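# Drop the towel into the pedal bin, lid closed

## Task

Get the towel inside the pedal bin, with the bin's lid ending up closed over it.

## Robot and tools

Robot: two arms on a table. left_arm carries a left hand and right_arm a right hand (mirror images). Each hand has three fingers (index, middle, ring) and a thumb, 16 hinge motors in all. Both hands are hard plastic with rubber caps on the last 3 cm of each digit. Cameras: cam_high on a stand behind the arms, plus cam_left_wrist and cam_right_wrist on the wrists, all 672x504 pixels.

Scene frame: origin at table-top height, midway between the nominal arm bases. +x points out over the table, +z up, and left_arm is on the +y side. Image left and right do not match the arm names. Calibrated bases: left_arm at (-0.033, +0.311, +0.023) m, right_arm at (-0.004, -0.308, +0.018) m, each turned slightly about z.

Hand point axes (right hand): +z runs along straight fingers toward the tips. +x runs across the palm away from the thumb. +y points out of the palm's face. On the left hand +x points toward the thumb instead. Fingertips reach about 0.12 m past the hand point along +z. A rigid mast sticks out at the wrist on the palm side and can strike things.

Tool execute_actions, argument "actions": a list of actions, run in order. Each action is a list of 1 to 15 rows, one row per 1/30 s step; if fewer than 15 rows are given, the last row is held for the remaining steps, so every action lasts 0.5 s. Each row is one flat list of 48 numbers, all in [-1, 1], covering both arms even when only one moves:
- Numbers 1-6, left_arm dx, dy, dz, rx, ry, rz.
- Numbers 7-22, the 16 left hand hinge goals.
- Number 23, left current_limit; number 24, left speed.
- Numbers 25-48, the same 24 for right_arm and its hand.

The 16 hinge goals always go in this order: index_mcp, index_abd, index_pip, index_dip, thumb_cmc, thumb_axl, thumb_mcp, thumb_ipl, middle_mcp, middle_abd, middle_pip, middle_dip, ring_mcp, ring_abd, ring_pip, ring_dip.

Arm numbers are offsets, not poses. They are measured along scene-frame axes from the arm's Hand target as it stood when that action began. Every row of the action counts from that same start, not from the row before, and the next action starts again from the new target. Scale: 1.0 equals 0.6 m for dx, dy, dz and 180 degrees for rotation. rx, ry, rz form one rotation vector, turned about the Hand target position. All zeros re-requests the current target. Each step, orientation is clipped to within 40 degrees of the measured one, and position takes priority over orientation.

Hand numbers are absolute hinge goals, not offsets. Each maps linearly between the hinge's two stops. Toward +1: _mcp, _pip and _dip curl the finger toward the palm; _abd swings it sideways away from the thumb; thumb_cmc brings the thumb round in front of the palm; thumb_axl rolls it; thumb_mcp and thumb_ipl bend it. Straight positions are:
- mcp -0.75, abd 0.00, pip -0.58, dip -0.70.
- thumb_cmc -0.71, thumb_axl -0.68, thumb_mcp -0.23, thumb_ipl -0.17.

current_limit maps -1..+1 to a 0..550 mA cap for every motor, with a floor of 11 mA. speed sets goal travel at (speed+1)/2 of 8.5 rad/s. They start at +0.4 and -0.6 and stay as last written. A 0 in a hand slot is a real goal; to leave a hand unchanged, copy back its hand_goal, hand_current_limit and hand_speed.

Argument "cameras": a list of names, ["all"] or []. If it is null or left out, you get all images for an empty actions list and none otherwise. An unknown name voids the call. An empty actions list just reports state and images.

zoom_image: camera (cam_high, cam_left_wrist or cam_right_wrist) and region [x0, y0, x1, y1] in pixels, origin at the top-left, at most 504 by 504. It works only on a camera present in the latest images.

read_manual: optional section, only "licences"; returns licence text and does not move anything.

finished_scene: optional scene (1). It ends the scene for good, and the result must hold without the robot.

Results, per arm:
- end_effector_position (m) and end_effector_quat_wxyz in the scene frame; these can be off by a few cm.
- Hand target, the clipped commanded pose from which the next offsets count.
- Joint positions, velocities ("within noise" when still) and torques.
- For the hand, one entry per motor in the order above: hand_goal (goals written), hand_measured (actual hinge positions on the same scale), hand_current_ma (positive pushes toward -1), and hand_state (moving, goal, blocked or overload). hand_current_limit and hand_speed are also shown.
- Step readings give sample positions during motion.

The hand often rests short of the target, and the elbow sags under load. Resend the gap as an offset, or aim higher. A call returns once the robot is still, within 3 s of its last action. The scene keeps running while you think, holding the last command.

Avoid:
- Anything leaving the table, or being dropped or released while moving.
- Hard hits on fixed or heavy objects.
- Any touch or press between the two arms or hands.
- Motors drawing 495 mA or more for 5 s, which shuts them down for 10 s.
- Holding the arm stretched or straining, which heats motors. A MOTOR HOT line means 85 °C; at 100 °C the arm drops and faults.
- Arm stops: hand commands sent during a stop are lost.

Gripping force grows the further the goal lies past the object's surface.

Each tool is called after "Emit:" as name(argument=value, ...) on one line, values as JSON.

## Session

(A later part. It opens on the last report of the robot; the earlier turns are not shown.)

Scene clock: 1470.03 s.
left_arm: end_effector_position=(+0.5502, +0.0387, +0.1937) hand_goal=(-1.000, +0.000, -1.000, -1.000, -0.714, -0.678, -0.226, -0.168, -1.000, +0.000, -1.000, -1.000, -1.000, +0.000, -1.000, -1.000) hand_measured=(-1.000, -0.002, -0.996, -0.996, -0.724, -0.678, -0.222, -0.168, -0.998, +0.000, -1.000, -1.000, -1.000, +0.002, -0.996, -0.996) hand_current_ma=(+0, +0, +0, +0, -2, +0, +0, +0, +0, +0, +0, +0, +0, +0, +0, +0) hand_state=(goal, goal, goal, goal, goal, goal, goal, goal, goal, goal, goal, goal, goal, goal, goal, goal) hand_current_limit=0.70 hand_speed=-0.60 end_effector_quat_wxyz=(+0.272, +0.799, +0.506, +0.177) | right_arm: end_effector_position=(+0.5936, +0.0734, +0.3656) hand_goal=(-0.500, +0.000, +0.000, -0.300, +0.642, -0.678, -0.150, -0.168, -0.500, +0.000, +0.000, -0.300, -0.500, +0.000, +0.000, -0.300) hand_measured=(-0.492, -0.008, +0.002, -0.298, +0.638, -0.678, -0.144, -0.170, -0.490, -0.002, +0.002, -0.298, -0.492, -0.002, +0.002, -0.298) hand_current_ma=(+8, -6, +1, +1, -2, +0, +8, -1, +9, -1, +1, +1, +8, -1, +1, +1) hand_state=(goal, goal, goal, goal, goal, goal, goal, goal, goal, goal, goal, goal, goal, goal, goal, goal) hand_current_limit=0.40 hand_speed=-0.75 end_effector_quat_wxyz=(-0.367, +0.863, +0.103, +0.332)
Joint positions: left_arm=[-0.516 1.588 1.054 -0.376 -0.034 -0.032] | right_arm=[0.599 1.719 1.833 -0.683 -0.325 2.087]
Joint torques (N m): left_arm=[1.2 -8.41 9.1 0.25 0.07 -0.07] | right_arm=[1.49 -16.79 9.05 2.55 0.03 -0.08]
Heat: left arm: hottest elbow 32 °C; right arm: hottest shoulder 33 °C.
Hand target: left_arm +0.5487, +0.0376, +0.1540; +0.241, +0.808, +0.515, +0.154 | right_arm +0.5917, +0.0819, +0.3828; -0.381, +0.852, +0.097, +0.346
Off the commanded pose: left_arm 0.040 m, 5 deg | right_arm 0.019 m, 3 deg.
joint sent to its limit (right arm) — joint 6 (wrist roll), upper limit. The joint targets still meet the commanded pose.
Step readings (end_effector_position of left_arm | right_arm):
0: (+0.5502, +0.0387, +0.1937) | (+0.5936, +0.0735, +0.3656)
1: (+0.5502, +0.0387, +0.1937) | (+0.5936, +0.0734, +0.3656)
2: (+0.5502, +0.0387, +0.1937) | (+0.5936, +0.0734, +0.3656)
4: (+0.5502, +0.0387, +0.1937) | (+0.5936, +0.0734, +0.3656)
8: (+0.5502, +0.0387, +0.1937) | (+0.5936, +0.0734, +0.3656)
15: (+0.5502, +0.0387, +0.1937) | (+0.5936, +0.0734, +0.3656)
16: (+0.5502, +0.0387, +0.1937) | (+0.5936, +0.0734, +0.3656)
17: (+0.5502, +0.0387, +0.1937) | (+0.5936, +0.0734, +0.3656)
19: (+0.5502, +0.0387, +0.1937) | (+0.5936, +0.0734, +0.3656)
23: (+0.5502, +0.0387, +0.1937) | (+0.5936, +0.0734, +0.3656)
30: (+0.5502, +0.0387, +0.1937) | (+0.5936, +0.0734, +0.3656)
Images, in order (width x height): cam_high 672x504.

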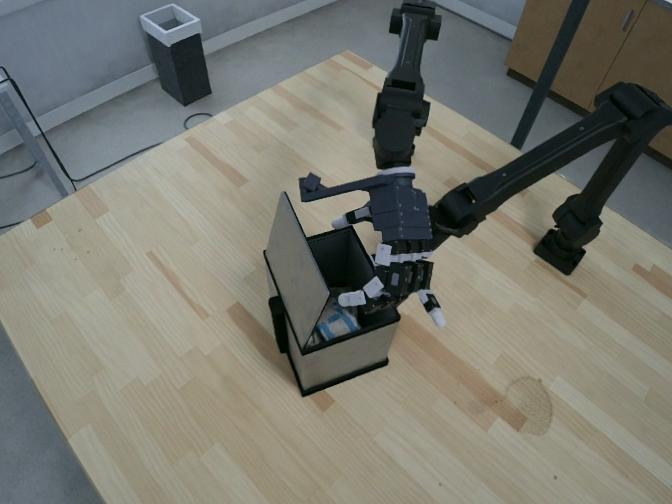

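Emit:
execute_actions(actions=[[[0,0,0,0,0,0,-1,0,-1,-1,-0.714,-0.678,-0.226,-0.168,-1,0,-1,-1,-1,0,-1,-1,0.7,-0.6,0,0,0.05,0,0,0,-0.5,0,0.0,-0.3,0.643,-0.678,-0.15,-0.168,-0.5,0,0.0,-0.3,-0.5,0,0.0,-0.3,0.4,-0.75],[0,0,0,0,0,0,-1,0,-1,-1,-0.714,-0.678,-0.226,-0.168,-1,0,-1,-1,-1,0,-1,-1,0.7,-0.6,0,0,0.1,0,0,0,-0.5,0,0.0,-0.3,0.643,-0.678,-0.15,-0.168,-0.5,0,0.0,-0.3,-0.5,0,0.0,-0.3,0.4,-0.75]],[[0,0,0,0,0,0,-1,0,-1,-1,-0.714,-0.678,-0.226,-0.168,-1,0,-1,-1,-1,0,-1,-1,0.7,-0.6,0,0,0.12,0,0,0,-0.5,0,0.0,-0.3,0.643,-0.678,-0.15,-0.168,-0.5,0,0.0,-0.3,-0.5,0,0.0,-0.3,0.4,-0.75]],[[0,0,0,0,0,0,-1,0,-1,-1,-0.714,-0.678,-0.226,-0.168,-1,0,-1,-1,-1,0,-1,-1,0.7,-0.6,-0.05,-0.12,0.02,0,0,0,-0.5,0,0.0,-0.3,0.643,-0.678,-0.15,-0.168,-0.5,0,0.0,-0.3,-0.5,0,0.0,-0.3,0.4,-0.75]],[[0,0,0,0,0,0,-1,0,-1,-1,-0.714,-0.678,-0.226,-0.168,-1,0,-1,-1,-1,0,-1,-1,0.7,-0.6,-0.05,-0.15,0,0,0,0,-0.5,0,0.0,-0.3,0.643,-0.678,-0.15,-0.168,-0.5,0,0.0,-0.3,-0.5,0,0.0,-0.3,0.4,-0.75]],[[0,0,0,0,0,0,-1,0,-1,-1,-0.714,-0.678,-0.226,-0.168,-1,0,-1,-1,-1,0,-1,-1,0.7,-0.6,-0.05,-0.15,0,0,0,0,-0.5,0,0.0,-0.3,0.643,-0.678,-0.15,-0.168,-0.5,0,0.0,-0.3,-0.5,0,0.0,-0.3,0.4,-0.75]],[[0,0,0,0,0,0,-1,0,-1,-1,-0.714,-0.678,-0.226,-0.168,-1,0,-1,-1,-1,0,-1,-1,0.7,-0.6,-0.03,-0.12,0,0,0,0,-0.5,0,0.0,-0.3,0.643,-0.678,-0.15,-0.168,-0.5,0,0.0,-0.3,-0.5,0,0.0,-0.3,0.4,-0.75]]], cameras=["cam_high"])

Emit:
zoom_image(camera="cam_high", region=[240, 150, 460, 370])

Scene clock: 1493.23 s.
left_arm: end_effector_position=(+0.5502, +0.0387, +0.1937) hand_goal=(-1.000, +0.000, -1.000, -1.000, -0.714, -0.678, -0.226, -0.168, -1.000, +0.000, -1.000, -1.000, -1.000, +0.000, -1.000, -1.000) hand_measured=(-1.000, -0.002, -0.996, -0.996, -0.724, -0.678, -0.222, -0.168, -0.998, +0.000, -1.000, -1.000, -1.000, +0.002, -0.996, -0.996) hand_current_ma=(+0, +0, +0, +0, -2, +0, +0, +0, +0, +0, +0, +0, +0, +0, +0, +0) hand_state=(goal, goal, goal, goal, goal, goal, goal, goal, goal, goal, goal, goal, goal, goal, goal, goal) hand_current_limit=0.70 hand_speed=-0.60 end_effector_quat_wxyz=(+0.272, +0.799, +0.506, +0.177) | right_arm: end_effector_position=(+0.4892, -0.2468, +0.5141) hand_goal=(-0.500, +0.000, +0.000, -0.300, +0.642, -0.678, -0.150, -0.168, -0.500, +0.000, +0.000, -0.300, -0.500, +0.000, +0.000, -0.300) hand_measured=(-0.496, -0.002, +0.000, -0.298, +0.638, -0.678, -0.146, -0.168, -0.496, -0.002, +0.000, -0.298, -0.496, -0.002, +0.000, -0.298) hand_current_ma=(+3, -1, +0, +1, -3, +0, +3, +0, +3, -1, +0, +1, +3, +0, +0, +1) hand_state=(goal, goal, goal, goal, goal, goal, goal, goal, goal, goal, goal, goal, goal, goal, goal, goal) hand_current_limit=0.40 hand_speed=-0.75 end_effector_quat_wxyz=(-0.382, +0.856, +0.083, +0.339)
Joint positions: left_arm=[-0.516 1.588 1.054 -0.376 -0.034 -0.032] | right_arm=[0.011 1.328 1.821 -1.25 -0.8 1.724]
Joint torques (N m): left_arm=[1.38 -8.53 9.17 0.27 0.05 -0.07] | right_arm=[2.26 -9.76 8.84 0.92 -0.48 -0.23]
Heat: left arm: hottest elbow 32 °C; right arm: hottest shoulder 32 °C.
Hand target: left_arm +0.5487, +0.0376, +0.1540; +0.241, +0.808, +0.515, +0.154 | right_arm +0.4836, -0.2421, +0.5268; -0.381, +0.852, +0.097, +0.346
Off the commanded pose: left_arm 0.040 m, 5 deg | right_arm 0.015 m, 2 deg.
Step readings (end_effector_position of left_arm | right_arm):
0: (+0.5502, +0.0387, +0.1937) | (+0.5936, +0.0734, +0.3656)
1: (+0.5502, +0.0387, +0.1937) | (+0.5930, +0.0730, +0.3667)
2: (+0.5502, +0.0387, +0.1937) | (+0.5908, +0.0715, +0.3701)
4: (+0.5502, +0.0387, +0.1937) | (+0.5891, +0.0704, +0.3796)
8: (+0.5502, +0.0387, +0.1937) | (+0.5915, +0.0719, +0.4153)
15: (+0.5502, +0.0387, +0.1937) | (+0.5920, +0.0725, +0.4317)
16: (+0.5502, +0.0387, +0.1937) | (+0.5899, +0.0712, +0.4357)
17: (+0.5502, +0.0387, +0.1937) | (+0.5893, +0.0708, +0.4381)
19: (+0.5502, +0.0387, +0.1937) | (+0.5929, +0.0731, +0.4571)
23: (+0.5502, +0.0387, +0.1937) | (+0.5935, +0.0735, +0.4976)
30: (+0.5502, +0.0387, +0.1937) | (+0.5875, +0.0696, +0.5231)
31: (+0.5502, +0.0387, +0.1937) | (+0.5847, +0.0682, +0.5182)
32: (+0.5502, +0.0387, +0.1937) | (+0.5772, +0.0645, +0.5102)
34: (+0.5502, +0.0387, +0.1937) | (+0.5669, +0.0481, +0.4952)
38: (+0.5502, +0.0387, +0.1937) | (+0.5662, +0.0190, +0.4977)
45: (+0.5502, +0.0387, +0.1937) | (+0.5621, +0.0062, +0.5151)
46: (+0.5502, +0.0387, +0.1937) | (+0.5585, +0.0047, +0.5118)
47: (+0.5502, +0.0387, +0.1937) | (+0.5490, +0.0005, +0.5044)
49: (+0.5502, +0.0387, +0.1937) | (+0.5352, -0.0252, +0.4900)
53: (+0.5502, +0.0387, +0.1937) | (+0.5355, -0.0773, +0.5016)
60: (+0.5502, +0.0387, +0.1937) | (+0.5278, -0.0889, +0.5216)
61: (+0.5502, +0.0387, +0.1937) | (+0.5247, -0.0891, +0.5191)
62: (+0.5502, +0.0387, +0.1937) | (+0.5171, -0.0905, +0.5128)
64: (+0.5502, +0.0387, +0.1937) | (+0.5070, -0.1175, +0.5003)
68: (+0.5502, +0.0387, +0.1937) | (+0.5090, -0.1721, +0.5072)
75: (+0.5502, +0.0387, +0.1937) | (+0.5039, -0.1758, +0.5187)
76: (+0.5502, +0.0387, +0.1937) | (+0.5014, -0.1747, +0.5182)
77: (+0.5502, +0.0387, +0.1937) | (+0.4950, -0.1758, +0.5150)
79: (+0.5502, +0.0387, +0.1937) | (+0.4892, -0.2005, +0.5104)
83: (+0.5502, +0.0387, +0.1937) | (+0.4898, -0.2477, +0.5125)
90: (+0.5502, +0.0387, +0.1937) | (+0.4888, -0.2471, +0.5139)
Images, in order (width x height): cam_high 672x504.

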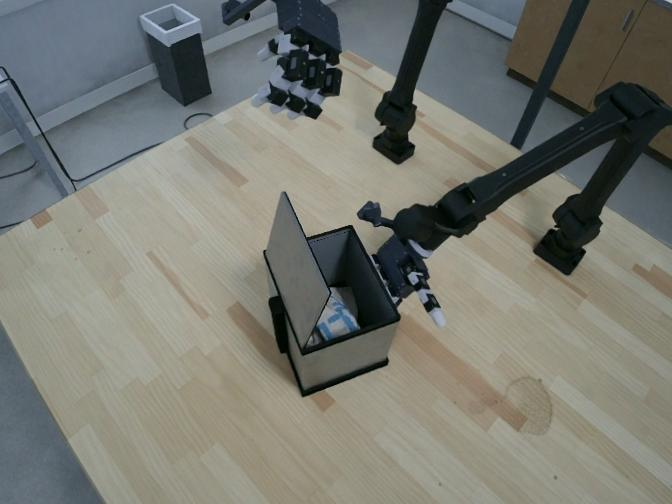

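Scaled by 2.291 from the camera's 672x504 image, which has a finer 960x720 frame.

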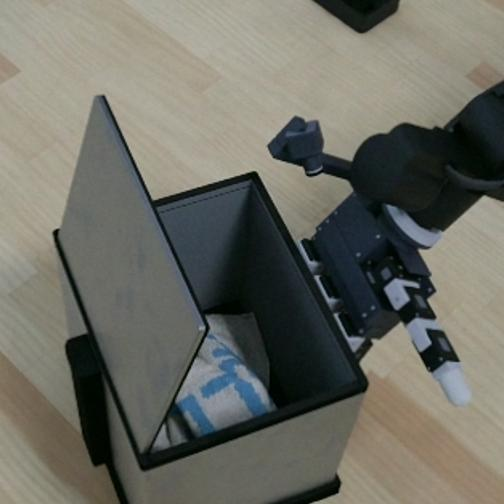

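Emit:
execute_actions(actions=[[[0,0,0.01,0,0,0,-1,0,-1,-1,-0.714,-0.678,-0.226,-0.168,-1,0,-1,-1,-1,0,-1,-1,0.7,-0.6,0,0,0,0,0,0,-0.5,0,0.0,-0.3,0.643,-0.678,-0.15,-0.168,-0.5,0,0.0,-0.3,-0.5,0,0.0,-0.3,0.4,-0.75],[0,0,0.02,0,0,0,-1,0,-1,-1,-0.714,-0.678,-0.226,-0.168,-1,0,-1,-1,-1,0,-1,-1,0.7,-0.6,0,0,0,0,0,0,-0.5,0,0.0,-0.3,0.643,-0.678,-0.15,-0.168,-0.5,0,0.0,-0.3,-0.5,0,0.0,-0.3,0.4,-0.75]],[[0,0,0.01,0,0,0,-1,0,-1,-1,-0.714,-0.678,-0.226,-0.168,-1,0,-1,-1,-1,0,-1,-1,0.7,-0.6,0,0,0,0,0,0,-0.5,0,0.0,-0.3,0.643,-0.678,-0.15,-0.168,-0.5,0,0.0,-0.3,-0.5,0,0.0,-0.3,0.4,-0.75],[0,0,0.02,0,0,0,-1,0,-1,-1,-0.714,-0.678,-0.226,-0.168,-1,0,-1,-1,-1,0,-1,-1,0.7,-0.6,0,0,0,0,0,0,-0.5,0,0.0,-0.3,0.643,-0.678,-0.15,-0.168,-0.5,0,0.0,-0.3,-0.5,0,0.0,-0.3,0.4,-0.75]],[[0,0,0.01,0,0,0,-1,0,-1,-1,-0.714,-0.678,-0.226,-0.168,-1,0,-1,-1,-1,0,-1,-1,0.7,-0.6,0,0,0,0,0,0,-0.5,0,0.0,-0.3,0.643,-0.678,-0.15,-0.168,-0.5,0,0.0,-0.3,-0.5,0,0.0,-0.3,0.4,-0.75],[0,0,0.02,0,0,0,-1,0,-1,-1,-0.714,-0.678,-0.226,-0.168,-1,0,-1,-1,-1,0,-1,-1,0.7,-0.6,0,0,0,0,0,0,-0.5,0,0.0,-0.3,0.643,-0.678,-0.15,-0.168,-0.5,0,0.0,-0.3,-0.5,0,0.0,-0.3,0.4,-0.75]]], cameras=["cam_high"])

Scene clock: 1516.03 s.
left_arm: end_effector_position=(+0.5475, +0.0400, +0.1916) hand_goal=(-1.000, +0.000, -1.000, -1.000, -0.714, -0.678, -0.226, -0.168, -1.000, +0.000, -1.000, -1.000, -1.000, +0.000, -1.000, -1.000) hand_measured=(-1.000, -0.002, -0.996, -0.996, -0.724, -0.678, -0.222, -0.168, -0.956, +0.000, -0.978, -0.994, -1.000, +0.002, -0.996, -0.996) hand_current_ma=(+0, +0, +0, +0, -2, +0, +0, +0, +34, +0, +7, +1, +0, +0, +0, +0) hand_state=(goal, goal, goal, goal, goal, goal, goal, goal, blocked, goal, blocked, goal, goal, goal, goal, goal) hand_current_limit=0.70 hand_speed=-0.60 end_effector_quat_wxyz=(+0.248, +0.807, +0.511, +0.163) | right_arm: end_effector_position=(+0.4893, -0.2468, +0.5141) hand_goal=(-0.500, +0.000, +0.000, -0.300, +0.642, -0.678, -0.150, -0.168, -0.500, +0.000, +0.000, -0.300, -0.500, +0.000, +0.000, -0.300) hand_measured=(-0.496, -0.002, +0.000, -0.298, +0.638, -0.678, -0.146, -0.168, -0.496, -0.002, +0.000, -0.298, -0.496, -0.002, +0.000, -0.298) hand_current_ma=(+3, -1, +0, +1, -3, +0, +3, +0, +3, -1, +0, +1, +3, +0, +0, +1) hand_state=(goal, goal, goal, goal, goal, goal, goal, goal, goal, goal, goal, goal, goal, goal, goal, goal) hand_current_limit=0.40 hand_speed=-0.75 end_effector_quat_wxyz=(-0.382, +0.856, +0.083, +0.339)
Joint positions: left_arm=[-0.516 1.588 1.085 -0.466 -0.033 -0.032] | right_arm=[0.011 1.328 1.821 -1.25 -0.8 1.723]
Joint torques (N m): left_arm=[1.32 -11.69 10.86 0.1 0.02 -0.06] | right_arm=[1.9 -9.7 8.72 0.94 -0.51 -0.22]
Heat: left arm: hottest elbow 32 °C; right arm: hottest shoulder 32 °C.
Hand target: left_arm +0.5487, +0.0376, +0.1900; +0.241, +0.808, +0.515, +0.154 | right_arm +0.4836, -0.2421, +0.5268; -0.381, +0.852, +0.097, +0.347
Off the commanded pose: left_arm 0.003 m, 1 deg | right_arm 0.015 m, 2 deg.
Step readings (end_effector_position of left_arm | right_arm):
0: (+0.5502, +0.0387, +0.1937) | (+0.4892, -0.2468, +0.5141)
1: (+0.5499, +0.0389, +0.1932) | (+0.4892, -0.2468, +0.5141)
2: (+0.5498, +0.0389, +0.1931) | (+0.4892, -0.2468, +0.5141)
4: (+0.5497, +0.0390, +0.1930) | (+0.4892, -0.2468, +0.5141)
8: (+0.5493, +0.0391, +0.1925) | (+0.4893, -0.2468, +0.5141)
15: (+0.5493, +0.0391, +0.1925) | (+0.4893, -0.2468, +0.5141)
16: (+0.5492, +0.0392, +0.1925) | (+0.4893, -0.2468, +0.5141)
17: (+0.5493, +0.0391, +0.1928) | (+0.4893, -0.2468, +0.5141)
19: (+0.5490, +0.0393, +0.1926) | (+0.4893, -0.2468, +0.5141)
23: (+0.5486, +0.0394, +0.1921) | (+0.4893, -0.2468, +0.5141)
30: (+0.5486, +0.0394, +0.1921) | (+0.4893, -0.2468, +0.5141)
31: (+0.5485, +0.0395, +0.1921) | (+0.4893, -0.2468, +0.5141)
32: (+0.5486, +0.0394, +0.1924) | (+0.4893, -0.2468, +0.5141)
34: (+0.5479, +0.0398, +0.1920) | (+0.4893, -0.2468, +0.5141)
38: (+0.5476, +0.0399, +0.1917) | (+0.4893, -0.2468, +0.5141)
45: (+0.5475, +0.0400, +0.1916) | (+0.4893, -0.2468, +0.5141)
Images, in order (width x height): cam_high 672x504.

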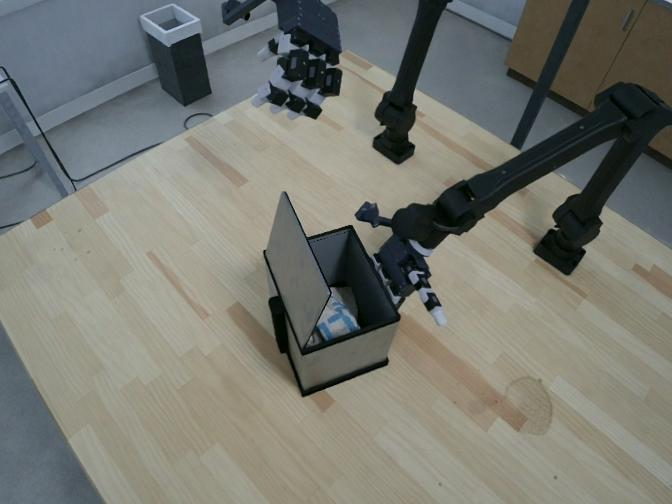

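Emit:
execute_actions(actions=[[[0,0,0.01,0,0,0,-1,0,-1,-1,-0.714,-0.678,-0.226,-0.168,-1,0,-1,-1,-1,0,-1,-1,0.7,-0.6,0,0,0,0,0,0,-0.5,0,0.0,-0.3,0.643,-0.678,-0.15,-0.168,-0.5,0,0.0,-0.3,-0.5,0,0.0,-0.3,0.4,-0.75],[0,0,0.02,0,0,0,-1,0,-1,-1,-0.714,-0.678,-0.226,-0.168,-1,0,-1,-1,-1,0,-1,-1,0.7,-0.6,0,0,0,0,0,0,-0.5,0,0.0,-0.3,0.643,-0.678,-0.15,-0.168,-0.5,0,0.0,-0.3,-0.5,0,0.0,-0.3,0.4,-0.75]],[[0,0,0.01,0,0,0,-1,0,-1,-1,-0.714,-0.678,-0.226,-0.168,-1,0,-1,-1,-1,0,-1,-1,0.7,-0.6,0,0,0,0,0,0,-0.5,0,0.0,-0.3,0.643,-0.678,-0.15,-0.168,-0.5,0,0.0,-0.3,-0.5,0,0.0,-0.3,0.4,-0.75],[0,0,0.02,0,0,0,-1,0,-1,-1,-0.714,-0.678,-0.226,-0.168,-1,0,-1,-1,-1,0,-1,-1,0.7,-0.6,0,0,0,0,0,0,-0.5,0,0.0,-0.3,0.643,-0.678,-0.15,-0.168,-0.5,0,0.0,-0.3,-0.5,0,0.0,-0.3,0.4,-0.75]]], cameras=["cam_high"])

Scene clock: 1533.13 s.
left_arm: end_effector_position=(+0.5423, +0.0427, +0.2136) hand_goal=(-1.000, +0.000, -1.000, -1.000, -0.714, -0.678, -0.226, -0.168, -1.000, +0.000, -1.000, -1.000, -1.000, +0.000, -1.000, -1.000) hand_measured=(-1.000, -0.002, -0.996, -0.996, -0.724, -0.678, -0.222, -0.168, -1.000, +0.000, -1.000, -1.000, -1.000, +0.002, -0.996, -0.996) hand_current_ma=(+0, +0, +0, +0, -2, +0, +0, +0, +0, +0, +0, +0, +0, +0, +0, +0) hand_state=(goal, goal, goal, goal, goal, goal, goal, goal, goal, goal, goal, goal, goal, goal, goal, goal) hand_current_limit=0.70 hand_speed=-0.60 end_effector_quat_wxyz=(+0.243, +0.809, +0.512, +0.159) | right_arm: end_effector_position=(+0.4893, -0.2468, +0.5141) hand_goal=(-0.500, +0.000, +0.000, -0.300, +0.642, -0.678, -0.150, -0.168, -0.500, +0.000, +0.000, -0.300, -0.500, +0.000, +0.000, -0.300) hand_measured=(-0.496, -0.002, +0.000, -0.298, +0.638, -0.678, -0.146, -0.168, -0.496, -0.002, +0.000, -0.298, -0.496, -0.002, +0.000, -0.298) hand_current_ma=(+3, -1, +0, +1, -3, +0, +3, +0, +3, -1, +0, +1, +3, +0, +0, +1) hand_state=(goal, goal, goal, goal, goal, goal, goal, goal, goal, goal, goal, goal, goal, goal, goal, goal) hand_current_limit=0.40 hand_speed=-0.75 end_effector_quat_wxyz=(-0.382, +0.856, +0.083, +0.339)
Joint positions: left_arm=[-0.516 1.548 1.11 -0.545 -0.033 -0.032] | right_arm=[0.011 1.328 1.821 -1.25 -0.8 1.723]
Joint torques (N m): left_arm=[1.2 -10.46 11.82 0.61 0.04 -0.07] | right_arm=[2.2 -9.35 8.65 0.92 -0.51 -0.24]
Heat: left arm: hottest elbow 31 °C; right arm: hottest shoulder 31 °C.
Hand target: left_arm +0.5487, +0.0376, +0.2139; +0.241, +0.808, +0.515, +0.154 | right_arm +0.4836, -0.2421, +0.5268; -0.381, +0.852, +0.097, +0.347
Off the commanded pose: left_arm 0.008 m, 1 deg | right_arm 0.015 m, 2 deg.
Step readings (end_effector_position of left_arm | right_arm):
0: (+0.5475, +0.0400, +0.1916) | (+0.4893, -0.2468, +0.5141)
1: (+0.5475, +0.0400, +0.1920) | (+0.4893, -0.2468, +0.5141)
2: (+0.5471, +0.0402, +0.1921) | (+0.4893, -0.2468, +0.5141)
4: (+0.5451, +0.0412, +0.1915) | (+0.4893, -0.2468, +0.5141)
8: (+0.5435, +0.0421, +0.1911) | (+0.4893, -0.2468, +0.5141)
15: (+0.5435, +0.0421, +0.1911) | (+0.4893, -0.2468, +0.5141)
16: (+0.5434, +0.0421, +0.1913) | (+0.4893, -0.2468, +0.5141)
17: (+0.5428, +0.0424, +0.1913) | (+0.4893, -0.2468, +0.5141)
19: (+0.5409, +0.0434, +0.1906) | (+0.4893, -0.2468, +0.5141)
23: (+0.5395, +0.0442, +0.1914) | (+0.4893, -0.2468, +0.5141)
30: (+0.5403, +0.0437, +0.1955) | (+0.4893, -0.2468, +0.5141)
Images, in order (width x height): cam_high 672x504.

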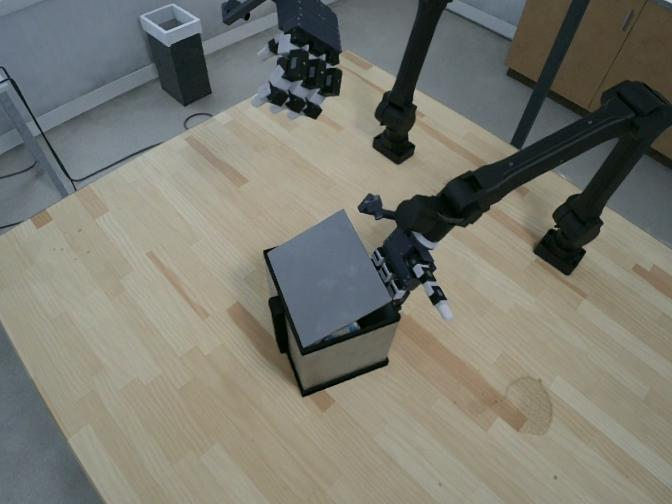

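Emit:
execute_actions(actions=[[[0,0,0.01,0,0,0,-1,0,-1,-1,-0.714,-0.678,-0.226,-0.168,-1,0,-1,-1,-1,0,-1,-1,0.7,-0.6,0,0,0,0,0,0,-0.5,0,0.0,-0.3,0.643,-0.678,-0.15,-0.168,-0.5,0,0.0,-0.3,-0.5,0,0.0,-0.3,0.4,-0.75]],[[0,0,0.01,0,0,0,-1,0,-1,-1,-0.714,-0.678,-0.226,-0.168,-1,0,-1,-1,-1,0,-1,-1,0.7,-0.6,0,0,0,0,0,0,-0.5,0,0.0,-0.3,0.643,-0.678,-0.15,-0.168,-0.5,0,0.0,-0.3,-0.5,0,0.0,-0.3,0.4,-0.75]]], cameras=["cam_high"])

Emit:
zoom_image(camera="cam_high", region=[240, 170, 460, 390])

Scene clock: 1542.50 s.
left_arm: end_effector_position=(+0.5439, +0.0418, +0.2266) hand_goal=(-1.000, +0.000, -1.000, -1.000, -0.714, -0.678, -0.226, -0.168, -1.000, +0.000, -1.000, -1.000, -1.000, +0.000, -1.000, -1.000) hand_measured=(-1.000, -0.002, -0.996, -0.996, -0.724, -0.678, -0.222, -0.168, -0.992, -0.002, -1.000, -1.000, -1.000, +0.002, -0.996, -0.996) hand_current_ma=(+0, +0, +0, +0, -2, +0, +0, +0, +1, +0, +0, +0, +0, +0, +0, +0) hand_state=(goal, goal, goal, goal, goal, goal, goal, goal, goal, goal, goal, goal, goal, goal, goal, goal) hand_current_limit=0.70 hand_speed=-0.60 end_effector_quat_wxyz=(+0.246, +0.808, +0.511, +0.161) | right_arm: end_effector_position=(+0.4893, -0.2468, +0.5141) hand_goal=(-0.500, +0.000, +0.000, -0.300, +0.642, -0.678, -0.150, -0.168, -0.500, +0.000, +0.000, -0.300, -0.500, +0.000, +0.000, -0.300) hand_measured=(-0.496, -0.002, +0.000, -0.298, +0.638, -0.678, -0.146, -0.168, -0.496, -0.002, +0.000, -0.298, -0.496, -0.002, +0.000, -0.298) hand_current_ma=(+3, -1, +0, +1, -3, +0, +3, +0, +3, -1, +0, +1, +3, +0, +0, +1) hand_state=(goal, goal, goal, goal, goal, goal, goal, goal, goal, goal, goal, goal, goal, goal, goal, goal) hand_current_limit=0.40 hand_speed=-0.75 end_effector_quat_wxyz=(-0.382, +0.856, +0.083, +0.339)
Joint positions: left_arm=[-0.516 1.537 1.13 -0.569 -0.033 -0.032] | right_arm=[0.011 1.328 1.821 -1.25 -0.8 1.723]
Joint torques (N m): left_arm=[1.26 -10.46 12 0.28 0.02 -0.08] | right_arm=[2.14 -9.82 8.69 1.02 -0.44 -0.19]
Heat: left arm: hottest elbow 33 °C; right arm: hottest shoulder 31 °C.
Hand target: left_arm +0.5488, +0.0376, +0.2262; +0.241, +0.808, +0.515, +0.154 | right_arm +0.4836, -0.2421, +0.5268; -0.381, +0.852, +0.097, +0.347
Off the commanded pose: left_arm 0.006 m, 1 deg | right_arm 0.015 m, 2 deg.
Step readings (end_effector_position of left_arm | right_arm):
0: (+0.5423, +0.0427, +0.2136) | (+0.4893, -0.2468, +0.5141)
1: (+0.5423, +0.0427, +0.2142) | (+0.4893, -0.2468, +0.5141)
2: (+0.5425, +0.0425, +0.2148) | (+0.4893, -0.2468, +0.5141)
4: (+0.5430, +0.0423, +0.2158) | (+0.4893, -0.2468, +0.5141)
8: (+0.5438, +0.0419, +0.2205) | (+0.4893, -0.2468, +0.5141)
15: (+0.5443, +0.0416, +0.2268) | (+0.4893, -0.2468, +0.5141)
16: (+0.5442, +0.0417, +0.2266) | (+0.4893, -0.2468, +0.5141)
17: (+0.5442, +0.0417, +0.2269) | (+0.4893, -0.2468, +0.5141)
19: (+0.5441, +0.0417, +0.2268) | (+0.4893, -0.2468, +0.5141)
23: (+0.5439, +0.0418, +0.2266) | (+0.4893, -0.2468, +0.5141)
30: (+0.5439, +0.0418, +0.2266) | (+0.4893, -0.2468, +0.5141)
Images, in order (width x height): cam_high 672x504.

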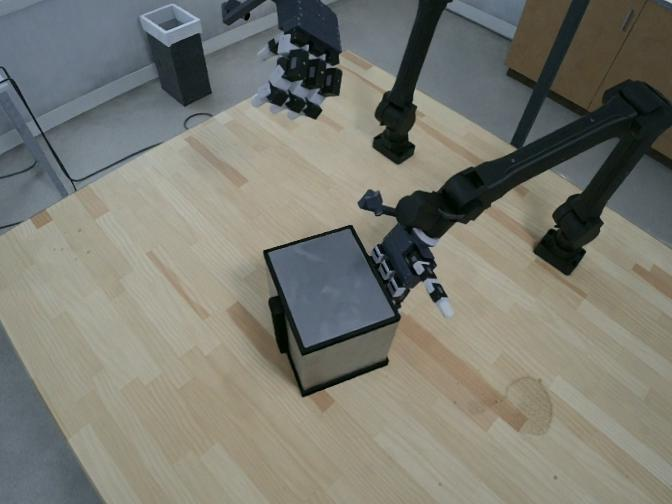

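Scaled by 2.291 from the camera's 672x504 image, which has a finer 960x720 frame.

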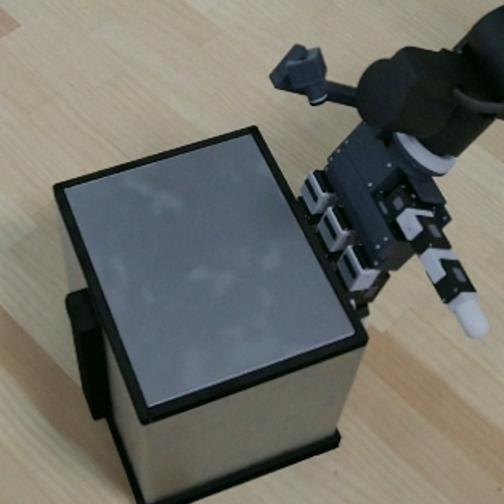

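Emit:
execute_actions(actions=[[[-0.015,0.007,0.01,0,0,0,-1,0,-1,-1,-0.714,-0.678,-0.226,-0.168,-1,0,-1,-1,-1,0,-1,-1,0.7,-0.6,0,0,0,0,0,0,-0.5,0,0.0,-0.3,0.643,-0.678,-0.15,-0.168,-0.5,0,0.0,-0.3,-0.5,0,0.0,-0.3,0.4,-0.75],[-0.03,0.013,0.03,0,0,0,-1,0,-1,-1,-0.714,-0.678,-0.226,-0.168,-1,0,-1,-1,-1,0,-1,-1,0.7,-0.6,0,0,0,0,0,0,-0.5,0,0.0,-0.3,0.643,-0.678,-0.15,-0.168,-0.5,0,0.0,-0.3,-0.5,0,0.0,-0.3,0.4,-0.75]],[[-0.06,0.026,0.04,0,0,0,-1,0,-1,-1,-0.714,-0.678,-0.226,-0.168,-1,0,-1,-1,-1,0,-1,-1,0.7,-0.6,0,0,0,0,0,0,-0.5,0,0.0,-0.3,0.643,-0.678,-0.15,-0.168,-0.5,0,0.0,-0.3,-0.5,0,0.0,-0.3,0.4,-0.75]],[[-0.08,0.035,0.05,0,0,0,-1,0,-1,-1,-0.714,-0.678,-0.226,-0.168,-1,0,-1,-1,-1,0,-1,-1,0.7,-0.6,0,0,0,0,0,0,-0.5,0,0.0,-0.3,0.643,-0.678,-0.15,-0.168,-0.5,0,0.0,-0.3,-0.5,0,0.0,-0.3,0.4,-0.75]],[[-0.05,0.035,0.05,0,0,0,-1,0,-1,-1,-0.714,-0.678,-0.226,-0.168,-1,0,-1,-1,-1,0,-1,-1,0.7,-0.6,0,0,0,0,0,0,-0.5,0,0.0,-0.3,0.643,-0.678,-0.15,-0.168,-0.5,0,0.0,-0.3,-0.5,0,0.0,-0.3,0.4,-0.75]]], cameras=["cam_high"])

Emit:
zoom_image(camera="cam_high", region=[240, 170, 460, 390])

Scene clock: 1558.60 s.
left_arm: end_effector_position=(+0.4155, +0.1024, +0.3340) hand_goal=(-1.000, +0.000, -1.000, -1.000, -0.714, -0.678, -0.226, -0.168, -1.000, +0.000, -1.000, -1.000, -1.000, +0.000, -1.000, -1.000) hand_measured=(-1.000, -0.002, -0.996, -0.996, -0.720, -0.678, -0.222, -0.168, -1.000, -0.002, -0.996, -0.996, -1.000, +0.002, -0.998, -0.996) hand_current_ma=(+0, +0, +0, +0, +0, +0, +0, +0, +0, +0, +0, +0, +0, +0, +0, +0) hand_state=(goal, goal, goal, goal, goal, goal, goal, goal, goal, goal, goal, goal, goal, goal, goal, goal) hand_current_limit=0.70 hand_speed=-0.60 end_effector_quat_wxyz=(+0.249, +0.807, +0.512, +0.159) | right_arm: end_effector_position=(+0.4893, -0.2468, +0.5141) hand_goal=(-0.500, +0.000, +0.000, -0.300, +0.642, -0.678, -0.150, -0.168, -0.500, +0.000, +0.000, -0.300, -0.500, +0.000, +0.000, -0.300) hand_measured=(-0.496, -0.002, +0.000, -0.298, +0.638, -0.678, -0.146, -0.168, -0.496, -0.002, +0.000, -0.298, -0.496, -0.002, +0.000, -0.298) hand_current_ma=(+3, -1, +0, +1, -3, +0, +3, +0, +3, -1, +0, +1, +3, +0, +0, +1) hand_state=(goal, goal, goal, goal, goal, goal, goal, goal, goal, goal, goal, goal, goal, goal, goal, goal) hand_current_limit=0.40 hand_speed=-0.75 end_effector_quat_wxyz=(-0.382, +0.856, +0.083, +0.339)
Joint positions: left_arm=[-0.533 1.084 1.005 -0.893 -0.038 -0.051] | right_arm=[0.011 1.328 1.821 -1.25 -0.8 1.723]
Joint torques (N m): left_arm=[1.67 -5.3 10.36 0.87 -0.06 0.03] | right_arm=[1.9 -10.17 8.84 0.88 -0.48 -0.22]
Heat: left arm: hottest elbow 32 °C; right arm: hottest shoulder 31 °C.
Hand target: left_arm +0.4166, +0.1029, +0.3280; +0.241, +0.808, +0.515, +0.154 | right_arm +0.4836, -0.2421, +0.5268; -0.381, +0.852, +0.097, +0.347
Off the commanded pose: left_arm 0.006 m, 1 deg | right_arm 0.015 m, 2 deg.
Step readings (end_effector_position of left_arm | right_arm):
0: (+0.5439, +0.0418, +0.2266) | (+0.4893, -0.2468, +0.5141)
1: (+0.5435, +0.0421, +0.2273) | (+0.4893, -0.2468, +0.5141)
2: (+0.5421, +0.0428, +0.2285) | (+0.4893, -0.2468, +0.5141)
4: (+0.5378, +0.0451, +0.2322) | (+0.4893, -0.2468, +0.5141)
8: (+0.5335, +0.0475, +0.2407) | (+0.4893, -0.2468, +0.5141)
15: (+0.5328, +0.0479, +0.2419) | (+0.4893, -0.2468, +0.5141)
16: (+0.5294, +0.0495, +0.2423) | (+0.4893, -0.2468, +0.5141)
17: (+0.5243, +0.0522, +0.2419) | (+0.4893, -0.2468, +0.5141)
19: (+0.5096, +0.0597, +0.2461) | (+0.4893, -0.2468, +0.5141)
23: (+0.4985, +0.0647, +0.2692) | (+0.4893, -0.2468, +0.5141)
30: (+0.4967, +0.0653, +0.2772) | (+0.4893, -0.2468, +0.5141)
31: (+0.4922, +0.0671, +0.2765) | (+0.4893, -0.2468, +0.5141)
32: (+0.4859, +0.0701, +0.2756) | (+0.4893, -0.2468, +0.5141)
34: (+0.4663, +0.0788, +0.2784) | (+0.4893, -0.2468, +0.5141)
38: (+0.4492, +0.0850, +0.3015) | (+0.4893, -0.2468, +0.5141)
45: (+0.4473, +0.0849, +0.3071) | (+0.4893, -0.2468, +0.5141)
46: (+0.4443, +0.0866, +0.3062) | (+0.4893, -0.2468, +0.5141)
47: (+0.4397, +0.0892, +0.3051) | (+0.4893, -0.2468, +0.5141)
49: (+0.4279, +0.0956, +0.3092) | (+0.4893, -0.2468, +0.5141)
53: (+0.4175, +0.1013, +0.3308) | (+0.4893, -0.2468, +0.5141)
60: (+0.4155, +0.1024, +0.3340) | (+0.4893, -0.2468, +0.5141)
Images, in order (width x height): cam_high 672x504.

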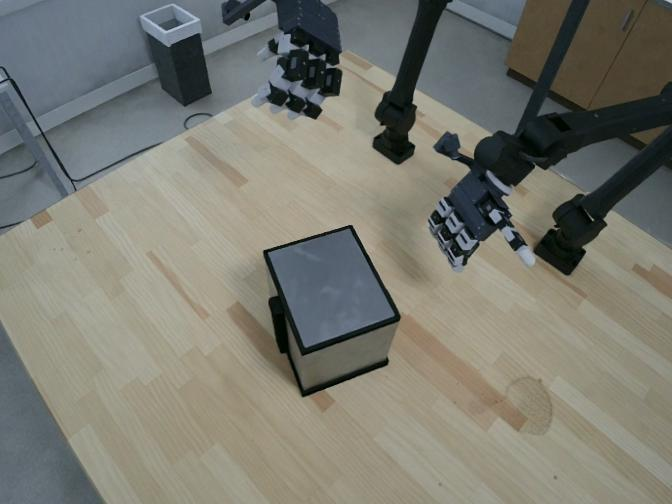

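Scaled by 2.291 from the camera's 672x504 image, which has a finer 960x720 frame.

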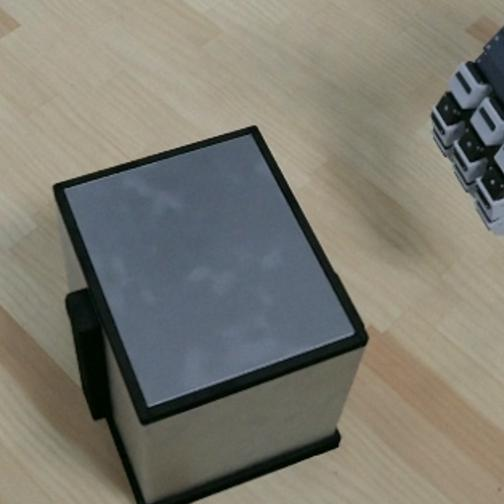

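Towel in, lid shut, arms clear.

Emit:
finished_scene(scene=1)

The scene is finished: the task was done.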